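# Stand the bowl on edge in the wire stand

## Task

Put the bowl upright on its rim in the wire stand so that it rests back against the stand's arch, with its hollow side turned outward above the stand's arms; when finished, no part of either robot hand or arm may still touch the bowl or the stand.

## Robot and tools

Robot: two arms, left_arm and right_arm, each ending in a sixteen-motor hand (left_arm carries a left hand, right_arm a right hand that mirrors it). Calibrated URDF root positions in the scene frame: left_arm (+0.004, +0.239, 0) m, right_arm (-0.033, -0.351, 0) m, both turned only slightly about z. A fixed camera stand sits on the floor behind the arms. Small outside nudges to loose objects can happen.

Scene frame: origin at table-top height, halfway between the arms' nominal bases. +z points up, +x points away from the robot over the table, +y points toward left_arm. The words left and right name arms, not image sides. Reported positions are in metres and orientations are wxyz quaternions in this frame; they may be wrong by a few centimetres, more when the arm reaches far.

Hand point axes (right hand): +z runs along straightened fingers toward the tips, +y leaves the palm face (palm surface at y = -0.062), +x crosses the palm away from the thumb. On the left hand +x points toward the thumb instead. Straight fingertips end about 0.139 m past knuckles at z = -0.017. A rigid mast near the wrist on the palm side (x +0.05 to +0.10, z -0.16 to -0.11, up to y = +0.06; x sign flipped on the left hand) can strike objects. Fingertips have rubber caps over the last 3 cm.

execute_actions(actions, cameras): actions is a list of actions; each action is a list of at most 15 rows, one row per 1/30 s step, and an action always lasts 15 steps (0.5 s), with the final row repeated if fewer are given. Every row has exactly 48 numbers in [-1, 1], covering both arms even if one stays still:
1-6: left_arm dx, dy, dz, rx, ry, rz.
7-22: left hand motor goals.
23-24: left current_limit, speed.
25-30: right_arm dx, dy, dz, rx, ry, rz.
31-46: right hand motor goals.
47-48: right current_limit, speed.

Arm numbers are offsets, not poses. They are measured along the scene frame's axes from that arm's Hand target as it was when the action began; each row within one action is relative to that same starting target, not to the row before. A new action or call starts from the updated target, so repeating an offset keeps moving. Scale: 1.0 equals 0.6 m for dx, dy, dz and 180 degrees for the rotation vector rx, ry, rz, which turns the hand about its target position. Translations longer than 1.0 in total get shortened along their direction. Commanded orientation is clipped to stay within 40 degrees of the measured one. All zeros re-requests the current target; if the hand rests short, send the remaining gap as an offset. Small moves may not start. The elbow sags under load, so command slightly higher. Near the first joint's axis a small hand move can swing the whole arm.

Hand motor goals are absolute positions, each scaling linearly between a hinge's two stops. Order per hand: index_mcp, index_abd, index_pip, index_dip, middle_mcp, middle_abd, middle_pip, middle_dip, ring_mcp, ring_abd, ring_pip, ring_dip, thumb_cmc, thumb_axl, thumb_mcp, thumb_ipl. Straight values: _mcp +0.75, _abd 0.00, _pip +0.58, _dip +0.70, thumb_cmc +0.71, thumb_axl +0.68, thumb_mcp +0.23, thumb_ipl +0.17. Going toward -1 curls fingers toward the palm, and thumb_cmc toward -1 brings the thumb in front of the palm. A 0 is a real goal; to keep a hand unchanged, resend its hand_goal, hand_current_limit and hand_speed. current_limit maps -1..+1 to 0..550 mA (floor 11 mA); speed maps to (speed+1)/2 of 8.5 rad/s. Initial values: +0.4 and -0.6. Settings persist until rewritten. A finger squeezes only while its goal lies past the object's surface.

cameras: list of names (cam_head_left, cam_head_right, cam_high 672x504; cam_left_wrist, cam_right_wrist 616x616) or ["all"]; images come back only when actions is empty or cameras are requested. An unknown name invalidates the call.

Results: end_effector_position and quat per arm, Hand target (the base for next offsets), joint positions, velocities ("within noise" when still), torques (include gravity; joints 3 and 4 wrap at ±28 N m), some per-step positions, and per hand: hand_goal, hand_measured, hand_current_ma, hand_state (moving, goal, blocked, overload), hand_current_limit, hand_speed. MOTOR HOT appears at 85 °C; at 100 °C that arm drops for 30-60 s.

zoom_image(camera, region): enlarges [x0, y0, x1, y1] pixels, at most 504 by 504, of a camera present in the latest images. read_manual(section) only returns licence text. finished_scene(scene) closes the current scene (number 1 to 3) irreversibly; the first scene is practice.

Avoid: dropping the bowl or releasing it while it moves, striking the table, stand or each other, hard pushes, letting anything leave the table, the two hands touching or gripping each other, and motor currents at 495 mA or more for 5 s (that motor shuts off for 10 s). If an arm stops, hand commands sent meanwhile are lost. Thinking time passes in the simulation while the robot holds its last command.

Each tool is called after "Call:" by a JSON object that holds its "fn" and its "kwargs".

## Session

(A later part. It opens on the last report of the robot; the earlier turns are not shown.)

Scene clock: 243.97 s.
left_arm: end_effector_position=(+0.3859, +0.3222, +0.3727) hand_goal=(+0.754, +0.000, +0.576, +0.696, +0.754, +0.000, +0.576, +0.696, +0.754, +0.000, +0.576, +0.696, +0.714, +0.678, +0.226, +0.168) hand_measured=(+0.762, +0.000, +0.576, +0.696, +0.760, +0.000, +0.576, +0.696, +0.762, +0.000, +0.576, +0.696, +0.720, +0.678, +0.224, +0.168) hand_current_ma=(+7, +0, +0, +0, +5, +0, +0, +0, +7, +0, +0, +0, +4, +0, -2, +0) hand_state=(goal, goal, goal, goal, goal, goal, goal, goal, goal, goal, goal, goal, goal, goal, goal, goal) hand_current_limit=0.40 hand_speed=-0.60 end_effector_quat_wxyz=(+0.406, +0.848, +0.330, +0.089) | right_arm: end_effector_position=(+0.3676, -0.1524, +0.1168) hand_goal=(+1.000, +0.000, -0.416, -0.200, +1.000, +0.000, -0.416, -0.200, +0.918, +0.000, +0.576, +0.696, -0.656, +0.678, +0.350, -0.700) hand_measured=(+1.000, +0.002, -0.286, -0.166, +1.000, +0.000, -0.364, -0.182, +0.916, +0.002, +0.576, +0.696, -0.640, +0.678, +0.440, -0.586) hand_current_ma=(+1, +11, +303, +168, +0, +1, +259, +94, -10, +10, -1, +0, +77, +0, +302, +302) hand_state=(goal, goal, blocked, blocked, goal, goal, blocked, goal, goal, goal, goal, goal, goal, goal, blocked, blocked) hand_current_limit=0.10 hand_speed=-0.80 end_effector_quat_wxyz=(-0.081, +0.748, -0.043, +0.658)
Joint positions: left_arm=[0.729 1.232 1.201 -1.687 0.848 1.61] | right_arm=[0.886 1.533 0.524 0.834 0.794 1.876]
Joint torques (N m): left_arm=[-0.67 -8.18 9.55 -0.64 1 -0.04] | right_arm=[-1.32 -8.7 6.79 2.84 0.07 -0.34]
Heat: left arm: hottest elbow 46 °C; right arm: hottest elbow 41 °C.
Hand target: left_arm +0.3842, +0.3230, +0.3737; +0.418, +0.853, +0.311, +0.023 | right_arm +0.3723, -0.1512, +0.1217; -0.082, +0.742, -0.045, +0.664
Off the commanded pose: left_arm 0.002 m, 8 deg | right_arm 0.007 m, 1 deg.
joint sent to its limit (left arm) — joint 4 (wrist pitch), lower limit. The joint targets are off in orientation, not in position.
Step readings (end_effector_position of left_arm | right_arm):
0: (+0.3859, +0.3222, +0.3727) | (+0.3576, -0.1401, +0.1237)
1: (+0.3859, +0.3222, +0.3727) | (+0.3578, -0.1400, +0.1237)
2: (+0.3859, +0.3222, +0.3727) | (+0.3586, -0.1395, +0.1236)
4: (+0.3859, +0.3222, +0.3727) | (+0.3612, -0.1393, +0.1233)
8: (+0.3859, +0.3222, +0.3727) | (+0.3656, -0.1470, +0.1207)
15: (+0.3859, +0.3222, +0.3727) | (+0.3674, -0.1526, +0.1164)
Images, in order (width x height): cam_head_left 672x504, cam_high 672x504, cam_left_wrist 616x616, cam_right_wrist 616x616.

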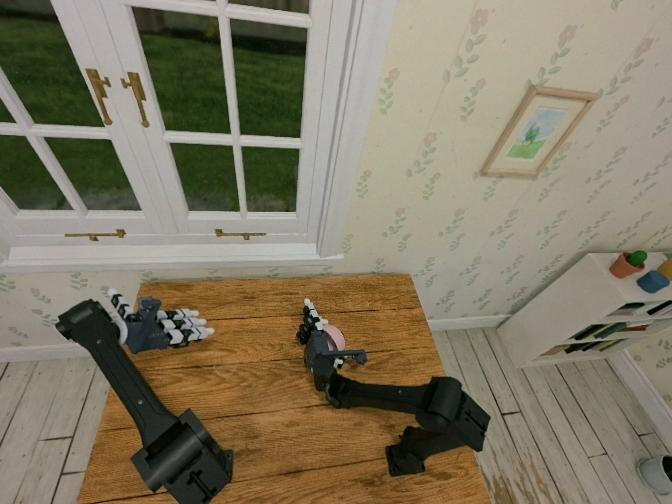

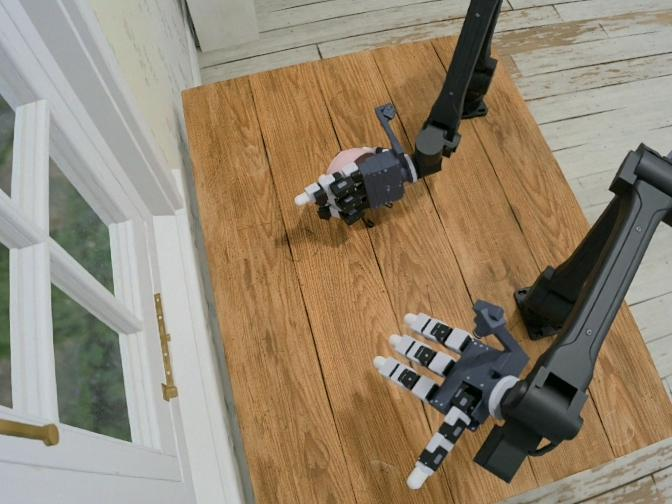

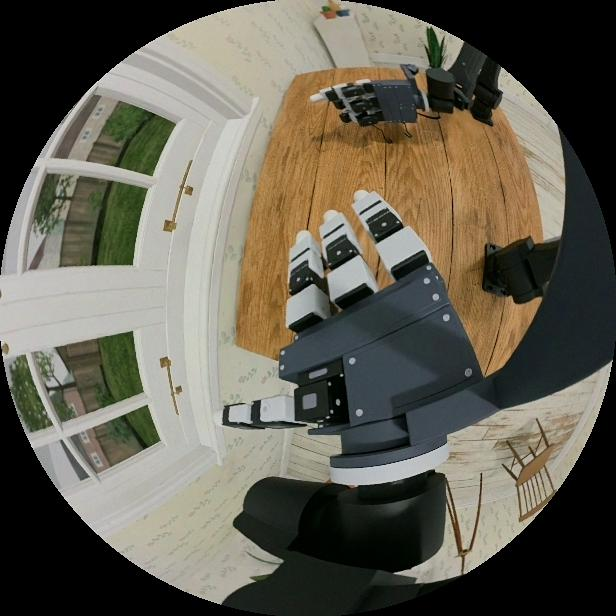

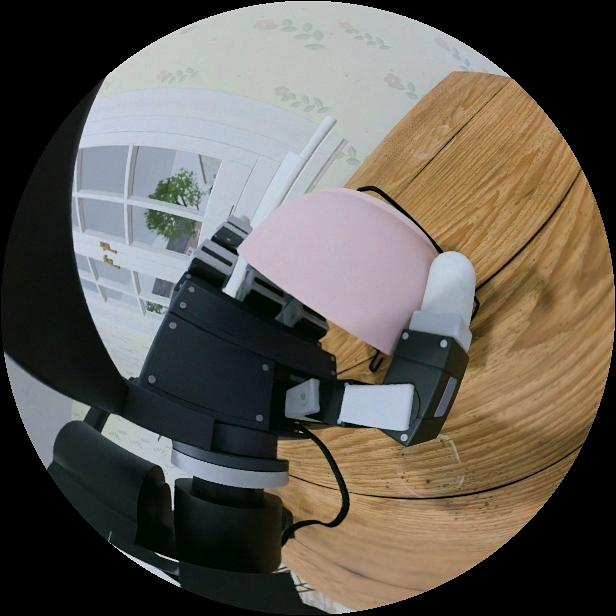

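Call:
{"fn": "execute_actions", "kwargs": {"actions": [[[0,0,0,0,0,0,0.754,0,0.576,0.696,0.754,0,0.576,0.696,0.754,0,0.576,0.696,0.714,0.678,0.226,0.168,0.4,-0.6,0,0,-0.025,0,0,0,1,0,-0.416,-0.2,1,0,-0.416,-0.2,0.918,0,0.576,0.696,-0.657,0.678,0.35,-0.7,0.1,-0.8]]], "cameras": ["cam_right_wrist","cam_left_wrist"]}}

Call:
{"fn": "zoom_image", "kwargs": {"camera": "cam_right_wrist", "region": [320, 120, 520, 400]}}

Call:
{"fn": "zoom_image", "kwargs": {"camera": "cam_left_wrist", "region": [300, 60, 440, 160]}}

Scene clock: 251.10 s.
left_arm: end_effector_position=(+0.3859, +0.3222, +0.3727) hand_goal=(+0.754, +0.000, +0.576, +0.696, +0.754, +0.000, +0.576, +0.696, +0.754, +0.000, +0.576, +0.696, +0.714, +0.678, +0.226, +0.168) hand_measured=(+0.762, +0.000, +0.576, +0.696, +0.760, +0.000, +0.576, +0.696, +0.762, +0.000, +0.576, +0.696, +0.720, +0.678, +0.224, +0.168) hand_current_ma=(+7, +0, +0, +0, +5, +0, +0, +0, +7, +0, +0, +0, +4, +0, -2, +0) hand_state=(goal, goal, goal, goal, goal, goal, goal, goal, goal, goal, goal, goal, goal, goal, goal, goal) hand_current_limit=0.40 hand_speed=-0.60 end_effector_quat_wxyz=(+0.406, +0.848, +0.330, +0.089) | right_arm: end_effector_position=(+0.3674, -0.1525, +0.1006) hand_goal=(+1.000, +0.000, -0.416, -0.200, +1.000, +0.000, -0.416, -0.200, +0.918, +0.000, +0.576, +0.696, -0.656, +0.678, +0.350, -0.700) hand_measured=(+1.000, +0.002, -0.286, -0.166, +1.000, +0.000, -0.364, -0.182, +0.916, +0.002, +0.576, +0.696, -0.640, +0.678, +0.440, -0.586) hand_current_ma=(+1, +11, +303, +168, +0, +1, +259, +94, -10, +10, -1, +0, +77, +0, +302, +303) hand_state=(goal, goal, blocked, blocked, goal, goal, blocked, goal, goal, goal, goal, goal, goal, goal, blocked, blocked) hand_current_limit=0.10 hand_speed=-0.80 end_effector_quat_wxyz=(-0.080, +0.749, -0.042, +0.657)
Joint positions: left_arm=[0.729 1.232 1.201 -1.687 0.848 1.61] | right_arm=[0.886 1.588 0.515 0.894 0.793 1.875]
Joint torques (N m): left_arm=[-0.26 -8.06 9.48 -0.62 1.08 0.01] | right_arm=[-0.56 -8.94 6.27 2.78 0.08 -0.27]
Heat: left arm: hottest elbow 46 °C; right arm: hottest elbow 41 °C.
Hand target: left_arm +0.3842, +0.3230, +0.3737; +0.418, +0.853, +0.311, +0.023 | right_arm +0.3723, -0.1513, +0.1067; -0.082, +0.741, -0.045, +0.664
Off the commanded pose: left_arm 0.002 m, 8 deg | right_arm 0.008 m, 1 deg.
joint sent to its limit (left arm) — joint 4 (wrist pitch), lower limit. The joint targets are off in orientation, not in position.
Step readings (end_effector_position of left_arm | right_arm):
0: (+0.3859, +0.3222, +0.3727) | (+0.3676, -0.1524, +0.1169)
1: (+0.3859, +0.3222, +0.3727) | (+0.3676, -0.1524, +0.1169)
2: (+0.3859, +0.3222, +0.3727) | (+0.3677, -0.1522, +0.1167)
4: (+0.3859, +0.3222, +0.3727) | (+0.3685, -0.1514, +0.1152)
8: (+0.3859, +0.3222, +0.3727) | (+0.3687, -0.1510, +0.1063)
15: (+0.3859, +0.3222, +0.3727) | (+0.3673, -0.1527, +0.1002)
Images, in order (width x height): cam_left_wrist 616x616, cam_right_wrist 616x616.

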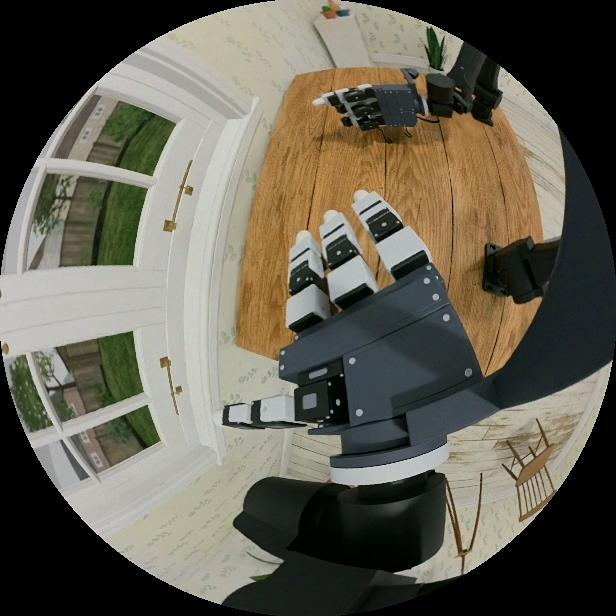

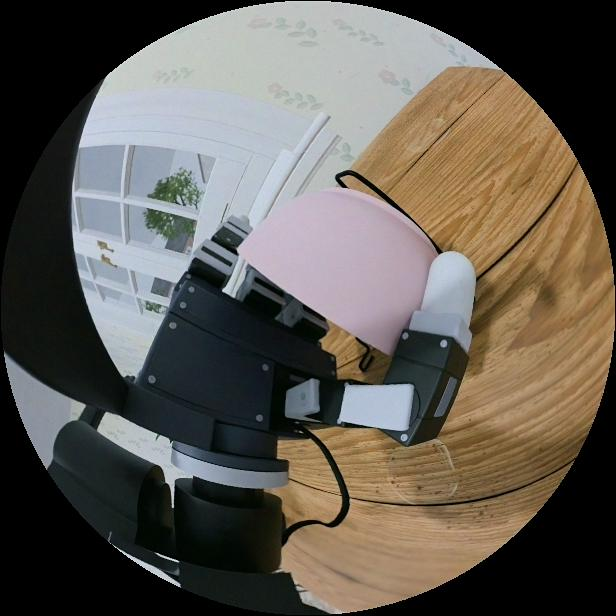

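Scaled by 1.800 from the camera's 616x616 image, which has a finer 880x880 frame.

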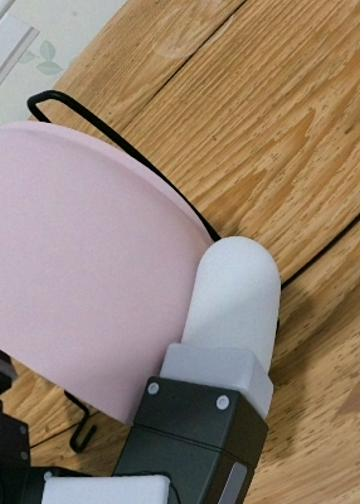

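Scaled by 3.600 from the camera's 616x616 image, which has a finer 880x880 frame.

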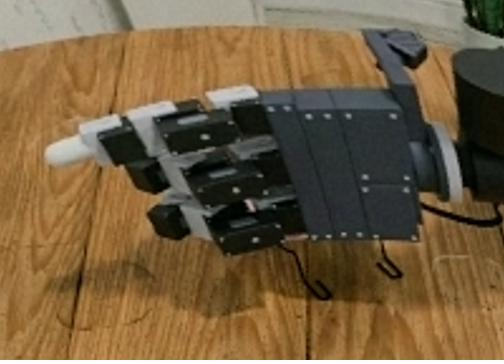

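Call:
{"fn": "execute_actions", "kwargs": {"actions": [[[0,0,0,0,0,0,0.754,0,0.576,0.696,0.754,0,0.576,0.696,0.754,0,0.576,0.696,0.714,0.678,0.226,0.168,0.4,-0.6,0,0.001,-0.01,0,0,0,1,0,-0.416,-0.2,1,0,-0.416,-0.2,0.918,0,0.576,0.696,-0.657,0.678,0.35,-0.7,0.1,-0.8]]], "cameras": ["cam_right_wrist"]}}

Scene clock: 253.53 s.
left_arm: end_effector_position=(+0.3859, +0.3222, +0.3727) hand_goal=(+0.754, +0.000, +0.576, +0.696, +0.754, +0.000, +0.576, +0.696, +0.754, +0.000, +0.576, +0.696, +0.714, +0.678, +0.226, +0.168) hand_measured=(+0.762, +0.000, +0.576, +0.696, +0.760, +0.000, +0.576, +0.696, +0.762, +0.000, +0.576, +0.696, +0.720, +0.678, +0.224, +0.168) hand_current_ma=(+7, +0, +0, +0, +5, +0, +0, +0, +7, +0, +0, +0, +4, +0, -2, +0) hand_state=(goal, goal, goal, goal, goal, goal, goal, goal, goal, goal, goal, goal, goal, goal, goal, goal) hand_current_limit=0.40 hand_speed=-0.60 end_effector_quat_wxyz=(+0.406, +0.848, +0.330, +0.089) | right_arm: end_effector_position=(+0.3681, -0.1517, +0.0962) hand_goal=(+1.000, +0.000, -0.416, -0.200, +1.000, +0.000, -0.416, -0.200, +0.918, +0.000, +0.576, +0.696, -0.656, +0.678, +0.350, -0.700) hand_measured=(+1.000, +0.002, -0.286, -0.166, +1.000, +0.000, -0.364, -0.182, +0.916, +0.002, +0.576, +0.696, -0.640, +0.678, +0.440, -0.586) hand_current_ma=(+1, +11, +303, +168, +0, +1, +259, +94, -10, +10, -1, +0, +77, +0, +303, +303) hand_state=(goal, goal, blocked, blocked, goal, goal, blocked, goal, goal, goal, goal, goal, goal, goal, blocked, blocked) hand_current_limit=0.10 hand_speed=-0.80 end_effector_quat_wxyz=(-0.081, +0.748, -0.043, +0.658)
Joint positions: left_arm=[0.729 1.232 1.201 -1.687 0.848 1.61] | right_arm=[0.886 1.607 0.515 0.917 0.793 1.875]
Joint torques (N m): left_arm=[-0.38 -6.83 9.47 -0.49 1.05 -0.03] | right_arm=[-1.32 -9.58 6.12 2.82 0.08 -0.24]
Heat: left arm: hottest elbow 45 °C; right arm: hottest elbow 41 °C.
Hand target: left_arm +0.3842, +0.3230, +0.3737; +0.418, +0.853, +0.311, +0.023 | right_arm +0.3723, -0.1507, +0.1007; -0.082, +0.742, -0.045, +0.664
Off the commanded pose: left_arm 0.002 m, 8 deg | right_arm 0.006 m, 1 deg.
joint sent to its limit (left arm) — joint 4 (wrist pitch), lower limit. The joint targets are off in orientation, not in position.
Step readings (end_effector_position of left_arm | right_arm):
0: (+0.3859, +0.3222, +0.3727) | (+0.3674, -0.1525, +0.1006)
1: (+0.3859, +0.3222, +0.3727) | (+0.3675, -0.1525, +0.1006)
2: (+0.3859, +0.3222, +0.3727) | (+0.3675, -0.1524, +0.1007)
4: (+0.3859, +0.3222, +0.3727) | (+0.3678, -0.1520, +0.1006)
8: (+0.3859, +0.3222, +0.3727) | (+0.3681, -0.1518, +0.0979)
15: (+0.3859, +0.3222, +0.3727) | (+0.3681, -0.1518, +0.0961)
Images, in order (width x height): cam_right_wrist 616x616.

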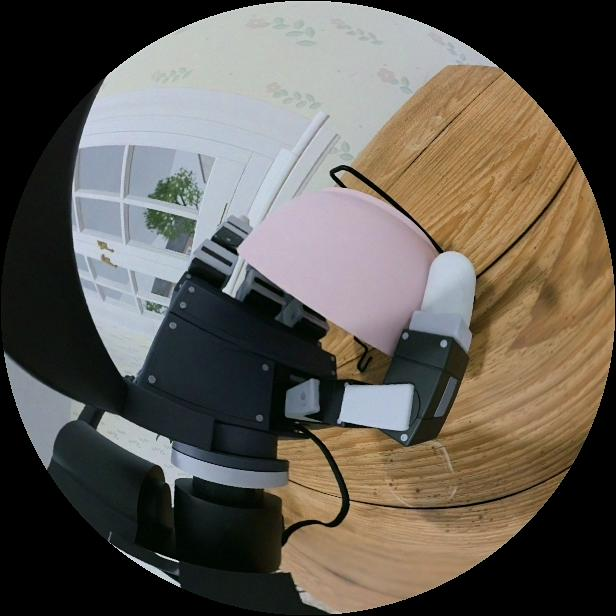

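Call:
{"fn": "execute_actions", "kwargs": {"actions": [[[0,0,0,0,0,0,0.754,0,0.576,0.696,0.754,0,0.576,0.696,0.754,0,0.576,0.696,0.714,0.678,0.226,0.168,0.4,-0.6,0.002,-0.002,-0.012,0,0,0,1,0,-0.416,-0.2,1,0,-0.416,-0.2,0.918,0,0.576,0.696,-0.657,0.678,0.35,-0.7,0.1,-0.8]]], "cameras": ["cam_right_wrist","cam_left_wrist"]}}

Call:
{"fn": "zoom_image", "kwargs": {"camera": "cam_right_wrist", "region": [300, 120, 500, 400]}}

Scene clock: 255.63 s.
left_arm: end_effector_position=(+0.3859, +0.3222, +0.3727) hand_goal=(+0.754, +0.000, +0.576, +0.696, +0.754, +0.000, +0.576, +0.696, +0.754, +0.000, +0.576, +0.696, +0.714, +0.678, +0.226, +0.168) hand_measured=(+0.762, +0.000, +0.576, +0.696, +0.760, +0.000, +0.576, +0.696, +0.762, +0.000, +0.576, +0.696, +0.720, +0.678, +0.224, +0.168) hand_current_ma=(+7, +0, +0, +0, +5, +0, +0, +0, +7, +0, +0, +0, +4, +0, -2, +0) hand_state=(goal, goal, goal, goal, goal, goal, goal, goal, goal, goal, goal, goal, goal, goal, goal, goal) hand_current_limit=0.40 hand_speed=-0.60 end_effector_quat_wxyz=(+0.406, +0.848, +0.330, +0.089) | right_arm: end_effector_position=(+0.3699, -0.1516, +0.0937) hand_goal=(+1.000, +0.000, -0.416, -0.200, +1.000, +0.000, -0.416, -0.200, +0.918, +0.000, +0.576, +0.696, -0.656, +0.678, +0.350, -0.700) hand_measured=(+1.000, +0.002, -0.294, -0.174, +1.000, +0.000, -0.368, -0.182, +0.916, +0.002, +0.576, +0.696, -0.640, +0.678, +0.442, -0.586) hand_current_ma=(+1, +11, +302, +133, +0, +1, +243, +94, -10, +10, -1, +0, +77, +0, +303, +303) hand_state=(goal, goal, blocked, blocked, goal, goal, blocked, goal, goal, goal, goal, goal, goal, goal, blocked, blocked) hand_current_limit=0.10 hand_speed=-0.80 end_effector_quat_wxyz=(-0.082, +0.744, -0.044, +0.661)
Joint positions: left_arm=[0.729 1.232 1.201 -1.687 0.848 1.61] | right_arm=[0.884 1.626 0.515 0.95 0.792 1.868]
Joint torques (N m): left_arm=[-0.32 -7.47 9.5 -0.7 1.06 -0.05] | right_arm=[-1.08 -8.59 5.6 2.73 -0.06 -0.23]
Heat: left arm: hottest elbow 45 °C; right arm: hottest elbow 40 °C.
Hand target: left_arm +0.3842, +0.3230, +0.3737; +0.418, +0.853, +0.311, +0.023 | right_arm +0.3735, -0.1519, +0.0936; -0.082, +0.741, -0.045, +0.665
Off the commanded pose: left_arm 0.002 m, 8 deg | right_arm 0.004 m, 1 deg.
joint sent to its limit (left arm) — joint 4 (wrist pitch), lower limit. The joint targets are off in orientation, not in position.
Step readings (end_effector_position of left_arm | right_arm):
0: (+0.3859, +0.3222, +0.3727) | (+0.3681, -0.1517, +0.0962)
1: (+0.3859, +0.3222, +0.3727) | (+0.3681, -0.1517, +0.0963)
2: (+0.3859, +0.3222, +0.3727) | (+0.3682, -0.1516, +0.0963)
4: (+0.3859, +0.3222, +0.3727) | (+0.3686, -0.1510, +0.0955)
8: (+0.3859, +0.3222, +0.3727) | (+0.3694, -0.1513, +0.0938)
15: (+0.3859, +0.3222, +0.3727) | (+0.3698, -0.1517, +0.0936)
Images, in order (width x height): cam_left_wrist 616x616, cam_right_wrist 616x616.

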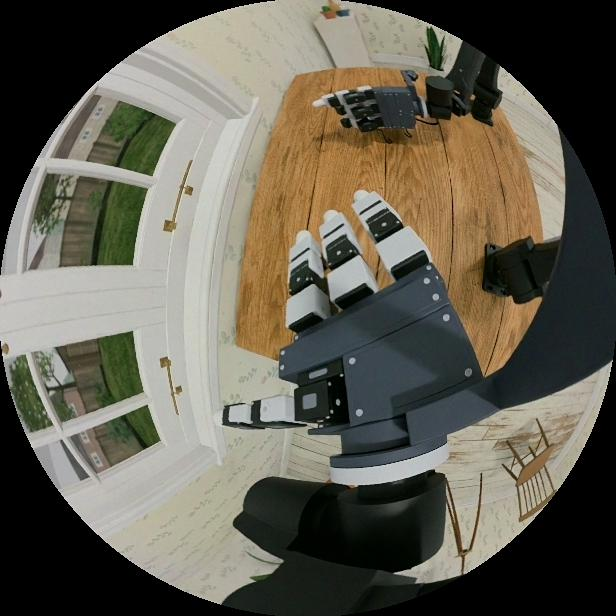

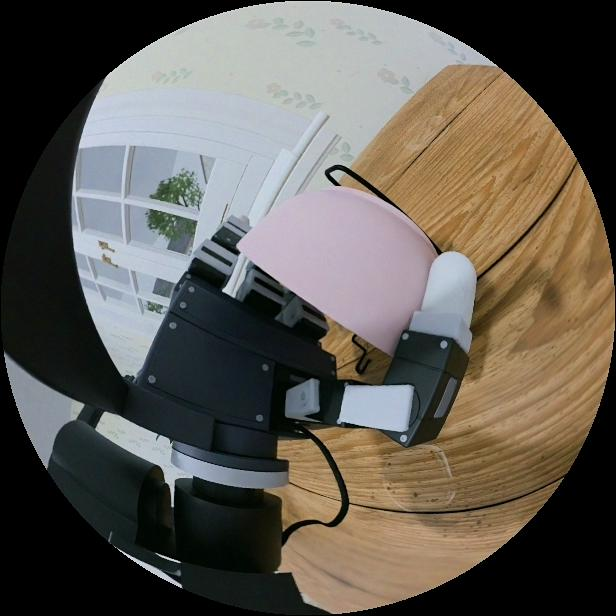

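Scaled by 1.800 from the camera's 616x616 image, which has a finer 880x880 frame.

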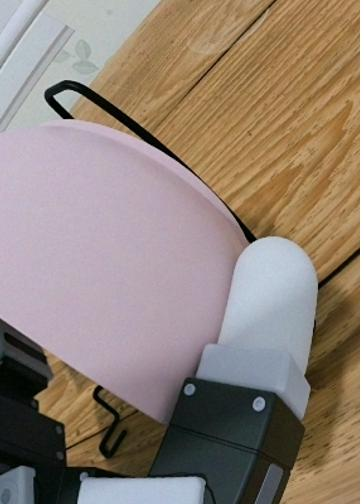

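Call:
{"fn": "execute_actions", "kwargs": {"actions": [[[0,0,0,0,0,0,0.754,0,0.576,0.696,0.754,0,0.576,0.696,0.754,0,0.576,0.696,0.714,0.678,0.226,0.168,0.4,-0.6,0.0085,-0.0135,0,0,0,0,1,0,-0.416,-0.2,1,0,-0.416,-0.2,0.918,0,0.576,0.696,-0.657,0.678,0.35,-0.7,0.1,-0.8]]], "cameras": ["cam_right_wrist","cam_left_wrist","cam_high","cam_head_left"]}}

Call:
{"fn": "zoom_image", "kwargs": {"camera": "cam_right_wrist", "region": [300, 120, 500, 400]}}

Call:
{"fn": "zoom_image", "kwargs": {"camera": "cam_head_left", "region": [290, 310, 370, 390]}}

Call:
{"fn": "zoom_image", "kwargs": {"camera": "cam_high", "region": [310, 120, 400, 220]}}

Scene clock: 262.93 s.
left_arm: end_effector_position=(+0.3859, +0.3222, +0.3727) hand_goal=(+0.754, +0.000, +0.576, +0.696, +0.754, +0.000, +0.576, +0.696, +0.754, +0.000, +0.576, +0.696, +0.714, +0.678, +0.226, +0.168) hand_measured=(+0.762, +0.000, +0.576, +0.696, +0.760, +0.000, +0.576, +0.696, +0.762, +0.000, +0.576, +0.696, +0.720, +0.678, +0.224, +0.168) hand_current_ma=(+7, +0, +0, +0, +5, +0, +0, +0, +7, +0, +0, +0, +4, +0, -2, +0) hand_state=(goal, goal, goal, goal, goal, goal, goal, goal, goal, goal, goal, goal, goal, goal, goal, goal) hand_current_limit=0.40 hand_speed=-0.60 end_effector_quat_wxyz=(+0.406, +0.848, +0.330, +0.089) | right_arm: end_effector_position=(+0.3746, -0.1569, +0.0923) hand_goal=(+1.000, +0.000, -0.416, -0.200, +1.000, +0.000, -0.416, -0.200, +0.918, +0.000, +0.576, +0.696, -0.656, +0.678, +0.350, -0.700) hand_measured=(+1.000, +0.002, -0.300, -0.174, +1.000, +0.000, -0.368, -0.182, +0.916, +0.002, +0.576, +0.696, -0.640, +0.678, +0.442, -0.586) hand_current_ma=(+1, +11, +303, +126, +0, +1, +238, +94, -10, +10, -1, +0, +77, +0, +303, +303) hand_state=(goal, goal, blocked, blocked, goal, goal, blocked, goal, goal, goal, goal, goal, goal, goal, blocked, blocked) hand_current_limit=0.10 hand_speed=-0.80 end_effector_quat_wxyz=(-0.084, +0.745, -0.042, +0.660)
Joint positions: left_arm=[0.729 1.232 1.201 -1.687 0.848 1.61] | right_arm=[0.862 1.626 0.51 0.957 0.765 1.866]
Joint torques (N m): left_arm=[-0.97 -7.65 9.51 -0.68 1.04 -0.03] | right_arm=[-1.73 -8.59 5.42 2.73 0.03 -0.21]
Heat: left arm: hottest elbow 45 °C; right arm: hottest elbow 40 °C.
Hand target: left_arm +0.3842, +0.3230, +0.3737; +0.418, +0.853, +0.311, +0.023 | right_arm +0.3786, -0.1599, +0.0934; -0.082, +0.742, -0.045, +0.664
Off the commanded pose: left_arm 0.002 m, 8 deg | right_arm 0.005 m, 1 deg.
joint sent to its limit (left arm) — joint 4 (wrist pitch), lower limit. The joint targets are off in orientation, not in position.
Step readings (end_effector_position of left_arm | right_arm):
0: (+0.3859, +0.3222, +0.3727) | (+0.3699, -0.1516, +0.0936)
1: (+0.3859, +0.3222, +0.3727) | (+0.3699, -0.1515, +0.0936)
2: (+0.3859, +0.3222, +0.3727) | (+0.3704, -0.1513, +0.0935)
4: (+0.3859, +0.3222, +0.3727) | (+0.3720, -0.1524, +0.0932)
8: (+0.3859, +0.3222, +0.3727) | (+0.3739, -0.1561, +0.0923)
15: (+0.3859, +0.3222, +0.3727) | (+0.3746, -0.1569, +0.0923)
Images, in order (width x height): cam_head_left 672x504, cam_high 672x504, cam_left_wrist 616x616, cam_right_wrist 616x616.

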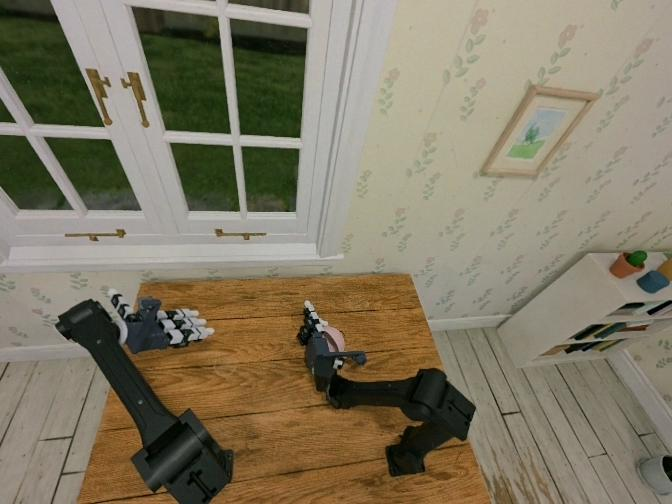

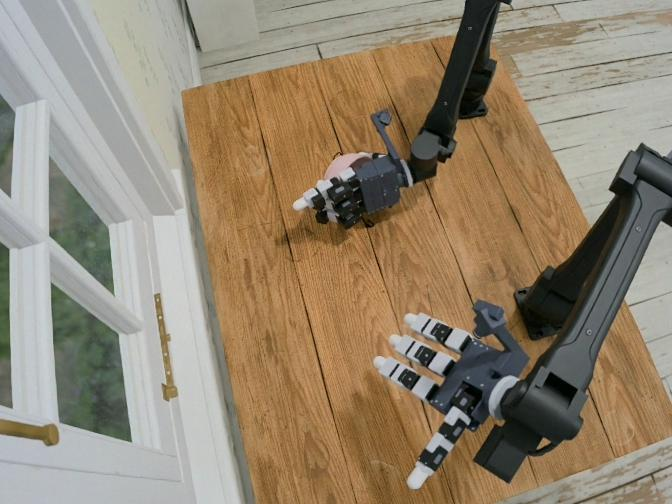

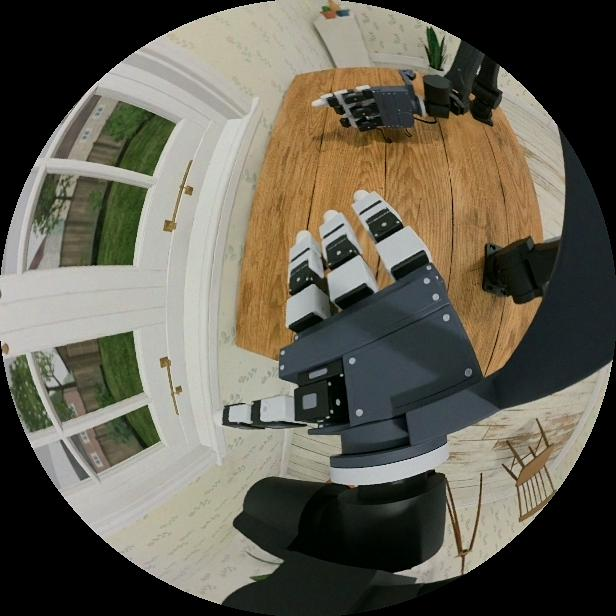

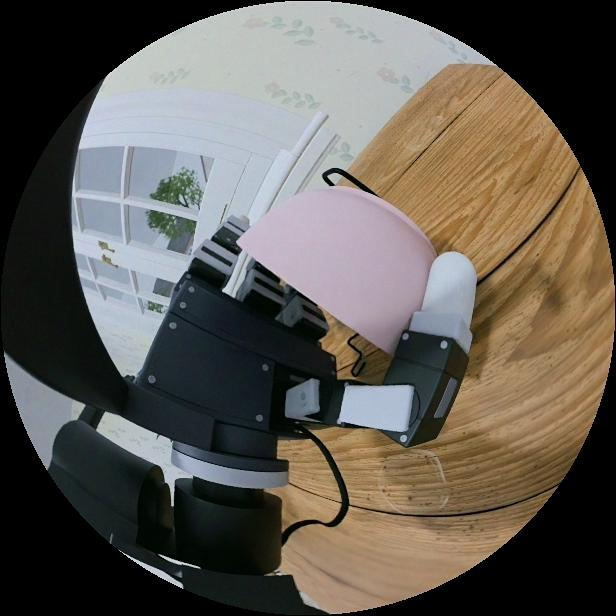

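Scaled by 1.800 from the camera's 616x616 image, which has a finer 880x880 frame.

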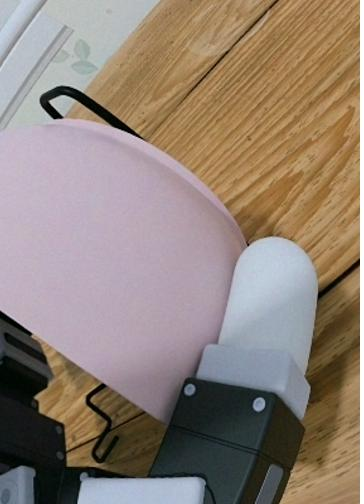

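Scaled by 6.300.

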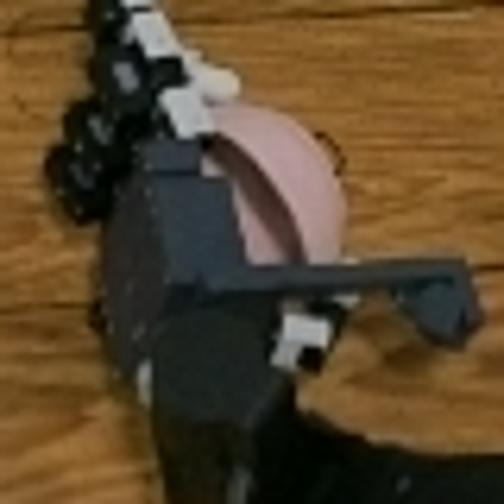

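Scaled by 5.040.

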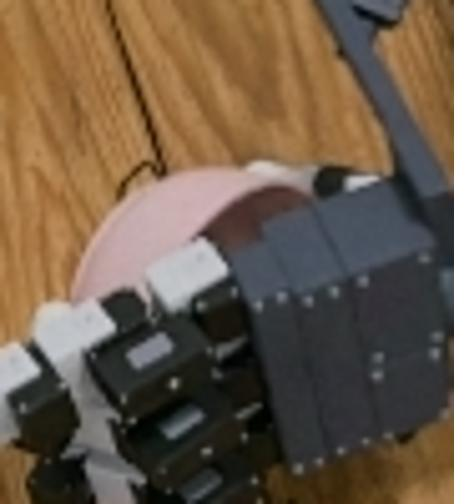

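Call:
{"fn": "execute_actions", "kwargs": {"actions": [[[0,0,0,0,0,0,0.754,0,0.576,0.696,0.754,0,0.576,0.696,0.754,0,0.576,0.696,0.714,0.678,0.226,0.168,0.4,-0.6,0,0,0.018,0,0,0,1,0,-0.416,-0.2,1,0,-0.416,-0.2,0.918,0,0.576,0.696,-0.657,0.678,0.35,-0.7,0.1,-0.8]],[[0,0,0,0,0,0,0.754,0,0.576,0.696,0.754,0,0.576,0.696,0.754,0,0.576,0.696,0.714,0.678,0.226,0.168,0.4,-0.6,-0.017,-0.008,0,0,0,0,1,0,-0.416,-0.2,1,0,-0.416,-0.2,0.918,0,0.576,0.696,-0.657,0.678,0.35,-0.7,0.1,-0.8]]], "cameras": ["cam_right_wrist","cam_high"]}}

Call:
{"fn": "zoom_image", "kwargs": {"camera": "cam_right_wrist", "region": [300, 120, 500, 400]}}

Call:
{"fn": "zoom_image", "kwargs": {"camera": "cam_high", "region": [310, 120, 400, 220]}}

Scene clock: 284.73 s.
left_arm: end_effector_position=(+0.3859, +0.3222, +0.3727) hand_goal=(+0.754, +0.000, +0.576, +0.696, +0.754, +0.000, +0.576, +0.696, +0.754, +0.000, +0.576, +0.696, +0.714, +0.678, +0.226, +0.168) hand_measured=(+0.762, +0.000, +0.576, +0.696, +0.760, +0.000, +0.576, +0.696, +0.762, +0.000, +0.576, +0.696, +0.720, +0.678, +0.224, +0.168) hand_current_ma=(+7, +0, +0, +0, +5, +0, +0, +0, +7, +0, +0, +0, +4, +0, -2, +0) hand_state=(goal, goal, goal, goal, goal, goal, goal, goal, goal, goal, goal, goal, goal, goal, goal, goal) hand_current_limit=0.40 hand_speed=-0.60 end_effector_quat_wxyz=(+0.406, +0.848, +0.330, +0.089) | right_arm: end_effector_position=(+0.3664, -0.1667, +0.0905) hand_goal=(+1.000, +0.000, -0.416, -0.200, +1.000, +0.000, -0.416, -0.200, +0.918, +0.000, +0.576, +0.696, -0.656, +0.678, +0.350, -0.700) hand_measured=(+1.000, +0.002, -0.302, -0.174, +1.000, +0.000, -0.368, -0.182, +0.916, +0.002, +0.576, +0.696, -0.640, +0.678, +0.442, -0.586) hand_current_ma=(+1, +11, +302, +126, +0, +1, +237, +86, -10, +10, -1, +0, +77, +1, +303, +303) hand_state=(goal, goal, blocked, blocked, goal, goal, blocked, goal, goal, goal, goal, goal, goal, goal, blocked, blocked) hand_current_limit=0.10 hand_speed=-0.80 end_effector_quat_wxyz=(-0.076, +0.750, -0.039, +0.656)
Joint positions: left_arm=[0.729 1.232 1.201 -1.687 0.848 1.61] | right_arm=[0.862 1.604 0.482 0.943 0.77 1.864]
Joint torques (N m): left_arm=[0.03 -7.12 9.46 -0.68 1.06 0.01] | right_arm=[-0.62 -11.11 5.68 2.06 0.26 -0.23]
Heat: left arm: hottest elbow 44 °C; right arm: hottest elbow 39 °C.
Hand target: left_arm +0.3842, +0.3230, +0.3737; +0.418, +0.853, +0.311, +0.023 | right_arm +0.3685, -0.1647, +0.1043; -0.082, +0.741, -0.045, +0.664
Off the commanded pose: left_arm 0.002 m, 8 deg | right_arm 0.014 m, 2 deg.
joint sent to its limit (left arm) — joint 4 (wrist pitch), lower limit. The joint targets are off in orientation, not in position.
Step readings (end_effector_position of left_arm | right_arm):
0: (+0.3859, +0.3222, +0.3727) | (+0.3746, -0.1569, +0.0923)
1: (+0.3859, +0.3222, +0.3727) | (+0.3746, -0.1569, +0.0923)
2: (+0.3859, +0.3222, +0.3727) | (+0.3746, -0.1569, +0.0923)
4: (+0.3859, +0.3222, +0.3727) | (+0.3746, -0.1569, +0.0922)
8: (+0.3859, +0.3222, +0.3727) | (+0.3744, -0.1571, +0.0921)
15: (+0.3859, +0.3222, +0.3727) | (+0.3741, -0.1574, +0.0922)
16: (+0.3859, +0.3222, +0.3727) | (+0.3741, -0.1574, +0.0923)
17: (+0.3859, +0.3222, +0.3727) | (+0.3739, -0.1576, +0.0922)
19: (+0.3859, +0.3222, +0.3727) | (+0.3722, -0.1595, +0.0920)
23: (+0.3859, +0.3222, +0.3727) | (+0.3674, -0.1655, +0.0905)
30: (+0.3859, +0.3222, +0.3727) | (+0.3664, -0.1667, +0.0904)
Images, in order (width x height): cam_high 672x504, cam_right_wrist 616x616.

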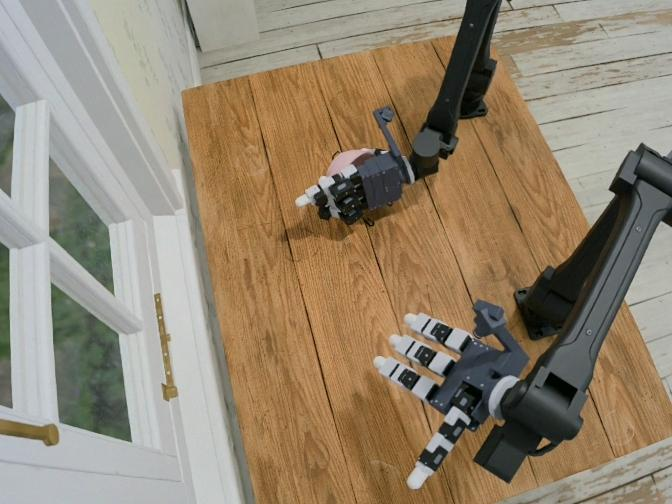

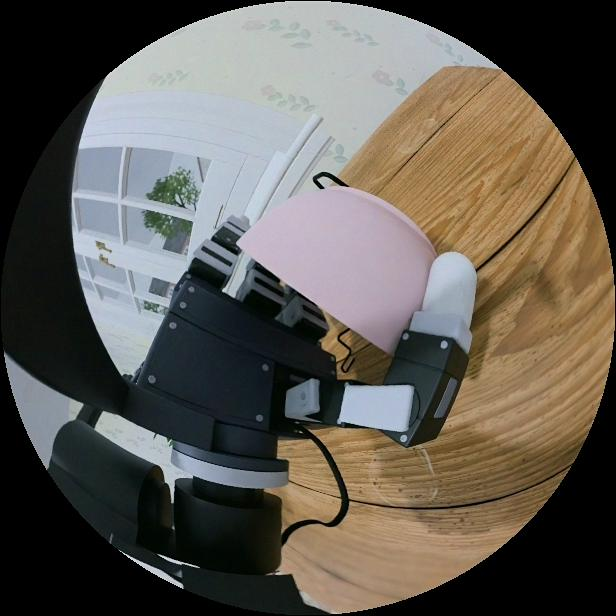

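Scaled by 1.800 from the camera's 616x616 image, which has a finer 880x880 frame.

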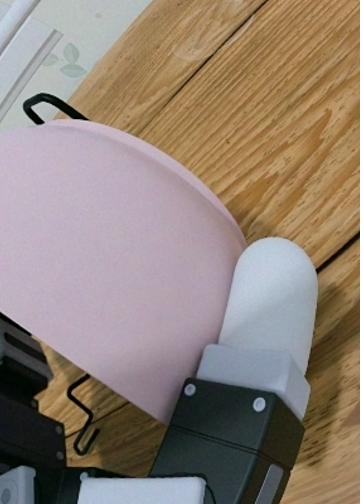

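Scaled by 5.040.

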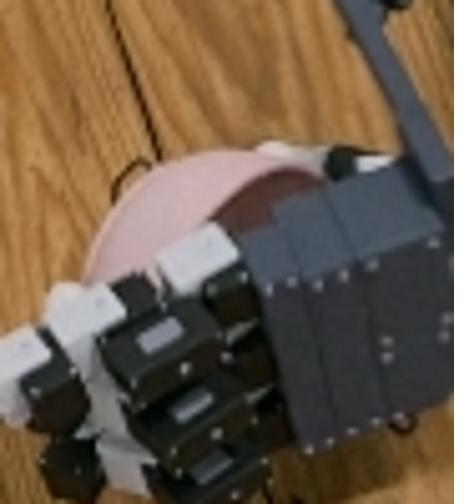

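Call:
{"fn": "execute_actions", "kwargs": {"actions": []}}

Call:
{"fn": "zoom_image", "kwargs": {"camera": "cam_high", "region": [290, 110, 430, 240]}}

Call:
{"fn": "zoom_image", "kwargs": {"camera": "cam_right_wrist", "region": [200, 80, 460, 340]}}

Scene clock: 292.17 s.
left_arm: end_effector_position=(+0.3859, +0.3222, +0.3727) hand_goal=(+0.754, +0.000, +0.576, +0.696, +0.754, +0.000, +0.576, +0.696, +0.754, +0.000, +0.576, +0.696, +0.714, +0.678, +0.226, +0.168) hand_measured=(+0.762, +0.000, +0.576, +0.696, +0.760, +0.000, +0.576, +0.696, +0.762, +0.000, +0.576, +0.696, +0.720, +0.678, +0.224, +0.168) hand_current_ma=(+7, +0, +0, +0, +5, +0, +0, +0, +7, +0, +0, +0, +4, +0, -2, +0) hand_state=(goal, goal, goal, goal, goal, goal, goal, goal, goal, goal, goal, goal, goal, goal, goal, goal) hand_current_limit=0.40 hand_speed=-0.60 end_effector_quat_wxyz=(+0.406, +0.848, +0.330, +0.089) | right_arm: end_effector_position=(+0.3664, -0.1667, +0.0905) hand_goal=(+1.000, +0.000, -0.416, -0.200, +1.000, +0.000, -0.416, -0.200, +0.918, +0.000, +0.576, +0.696, -0.656, +0.678, +0.350, -0.700) hand_measured=(+1.000, +0.002, -0.302, -0.174, +1.000, +0.000, -0.368, -0.182, +0.916, +0.002, +0.576, +0.696, -0.640, +0.678, +0.442, -0.586) hand_current_ma=(+1, +11, +302, +126, +0, +1, +237, +86, -10, +10, -1, +0, +77, +1, +302, +303) hand_state=(goal, goal, blocked, blocked, goal, goal, blocked, goal, goal, goal, goal, goal, goal, goal, blocked, blocked) hand_current_limit=0.10 hand_speed=-0.80 end_effector_quat_wxyz=(-0.076, +0.750, -0.039, +0.656)
Joint positions: left_arm=[0.729 1.232 1.201 -1.687 0.848 1.61] | right_arm=[0.862 1.604 0.482 0.943 0.77 1.864]
Joint velocities: within noise
Joint torques (N m): left_arm=[-0.44 -6.89 9.5 -0.66 1.03 -0.03] | right_arm=[-0.21 -11.52 5.71 1.84 0.29 -0.2]
Heat: left arm: hottest elbow 44 °C; right arm: hottest elbow 39 °C.
Hand target: left_arm +0.3842, +0.3230, +0.3737; +0.418, +0.853, +0.311, +0.023 | right_arm +0.3685, -0.1647, +0.1043; -0.082, +0.741, -0.045, +0.664
Off the commanded pose: left_arm 0.002 m, 8 deg | right_arm 0.014 m, 2 deg.

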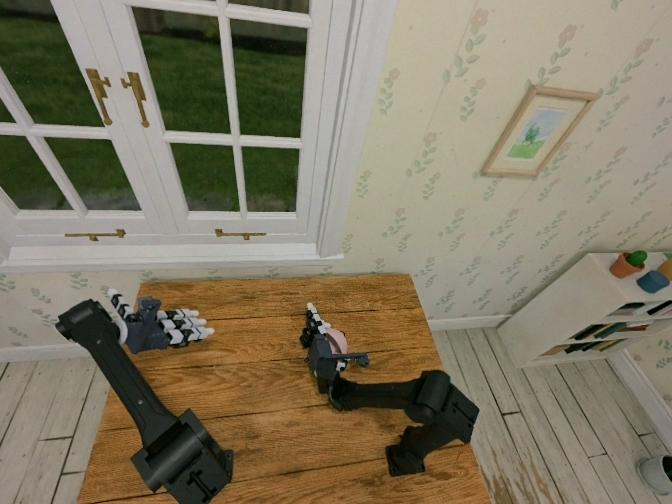

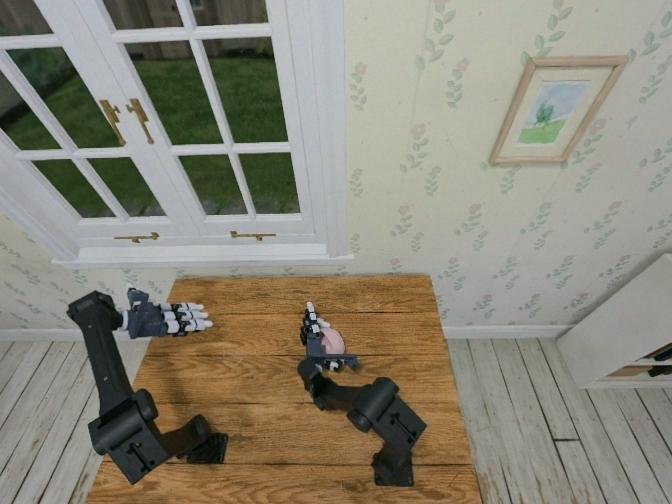

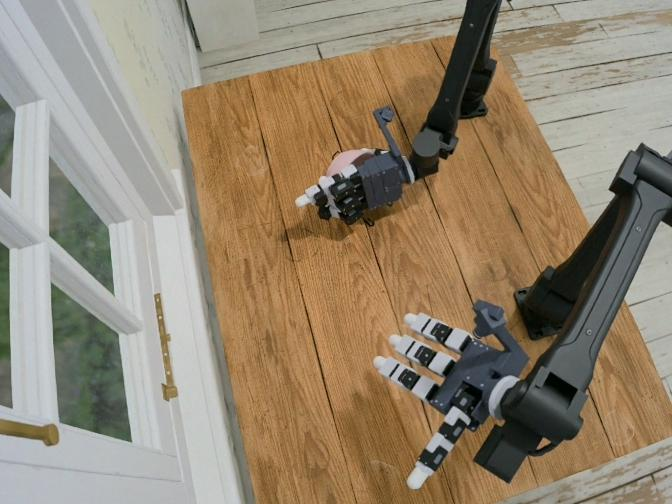

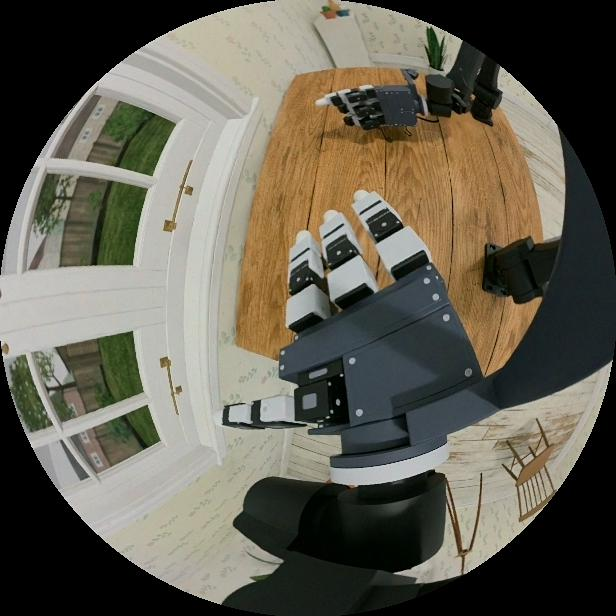

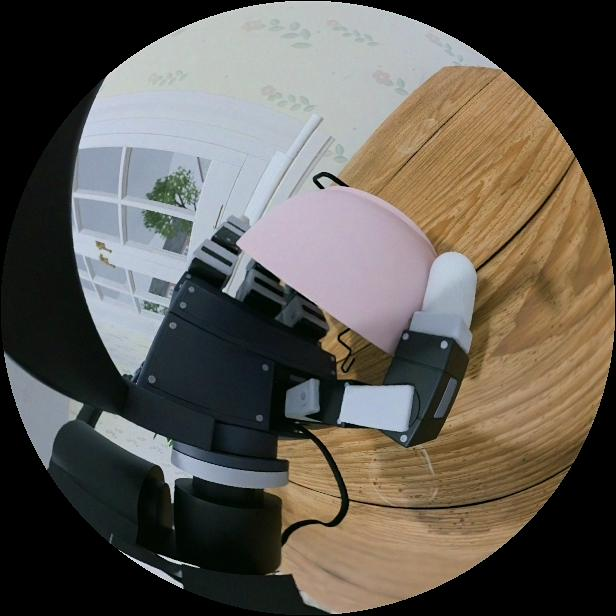

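Scaled by 3.600.

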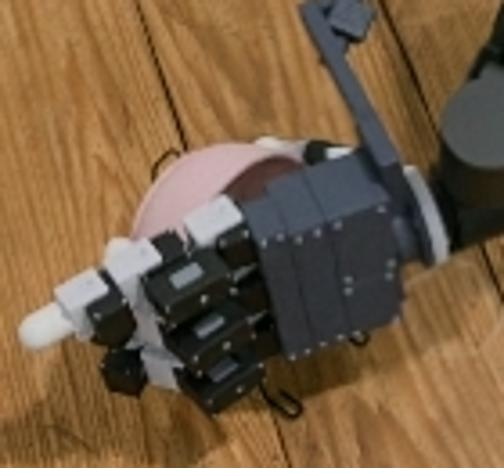

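Scaled by 1.938 from the camera's 616x616 image, which has a finer 880x880 frame.

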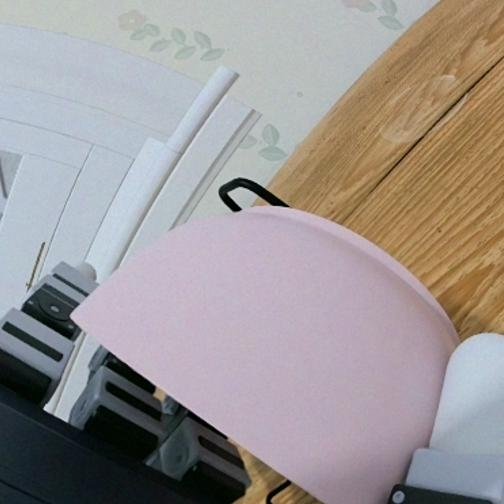

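Call:
{"fn": "zoom_image", "kwargs": {"camera": "cam_high", "region": [315, 135, 390, 195]}}

Call:
{"fn": "zoom_image", "kwargs": {"camera": "cam_head_right", "region": [285, 290, 375, 390]}}

Call:
{"fn": "zoom_image", "kwargs": {"camera": "cam_head_left", "region": [285, 290, 385, 390]}}

Call:
{"fn": "zoom_image", "kwargs": {"camera": "cam_left_wrist", "region": [300, 60, 500, 200]}}

Scaled by 6.720.

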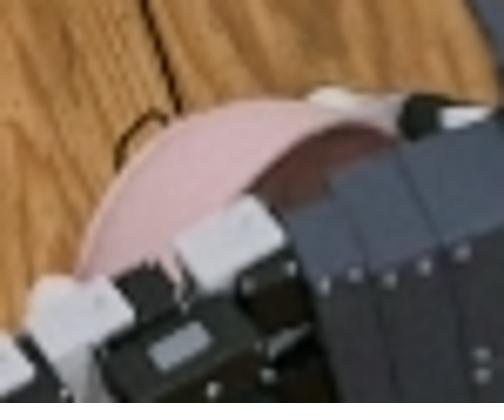

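Scaled by 5.040.

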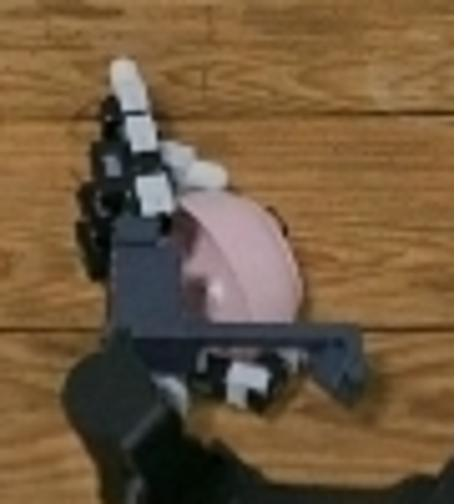

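Scaled by 5.040.

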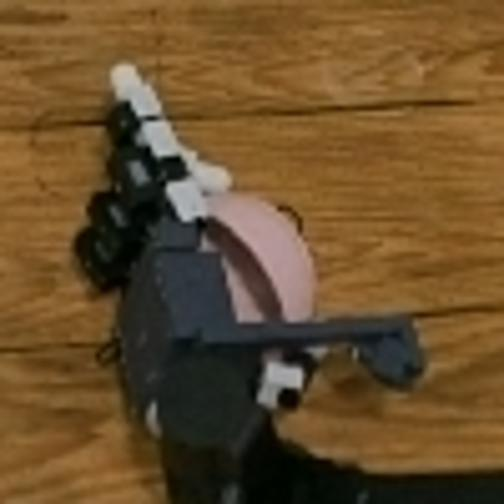

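Scaled by 2.520 from the camera's 616x616 image, which has a finer 880x880 frame.

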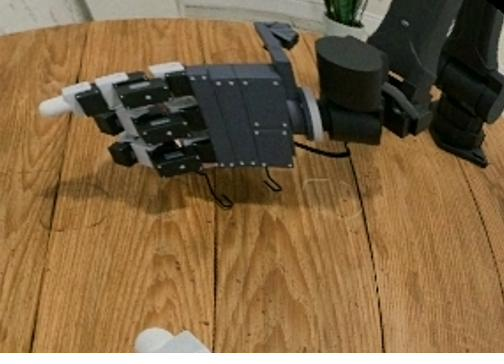

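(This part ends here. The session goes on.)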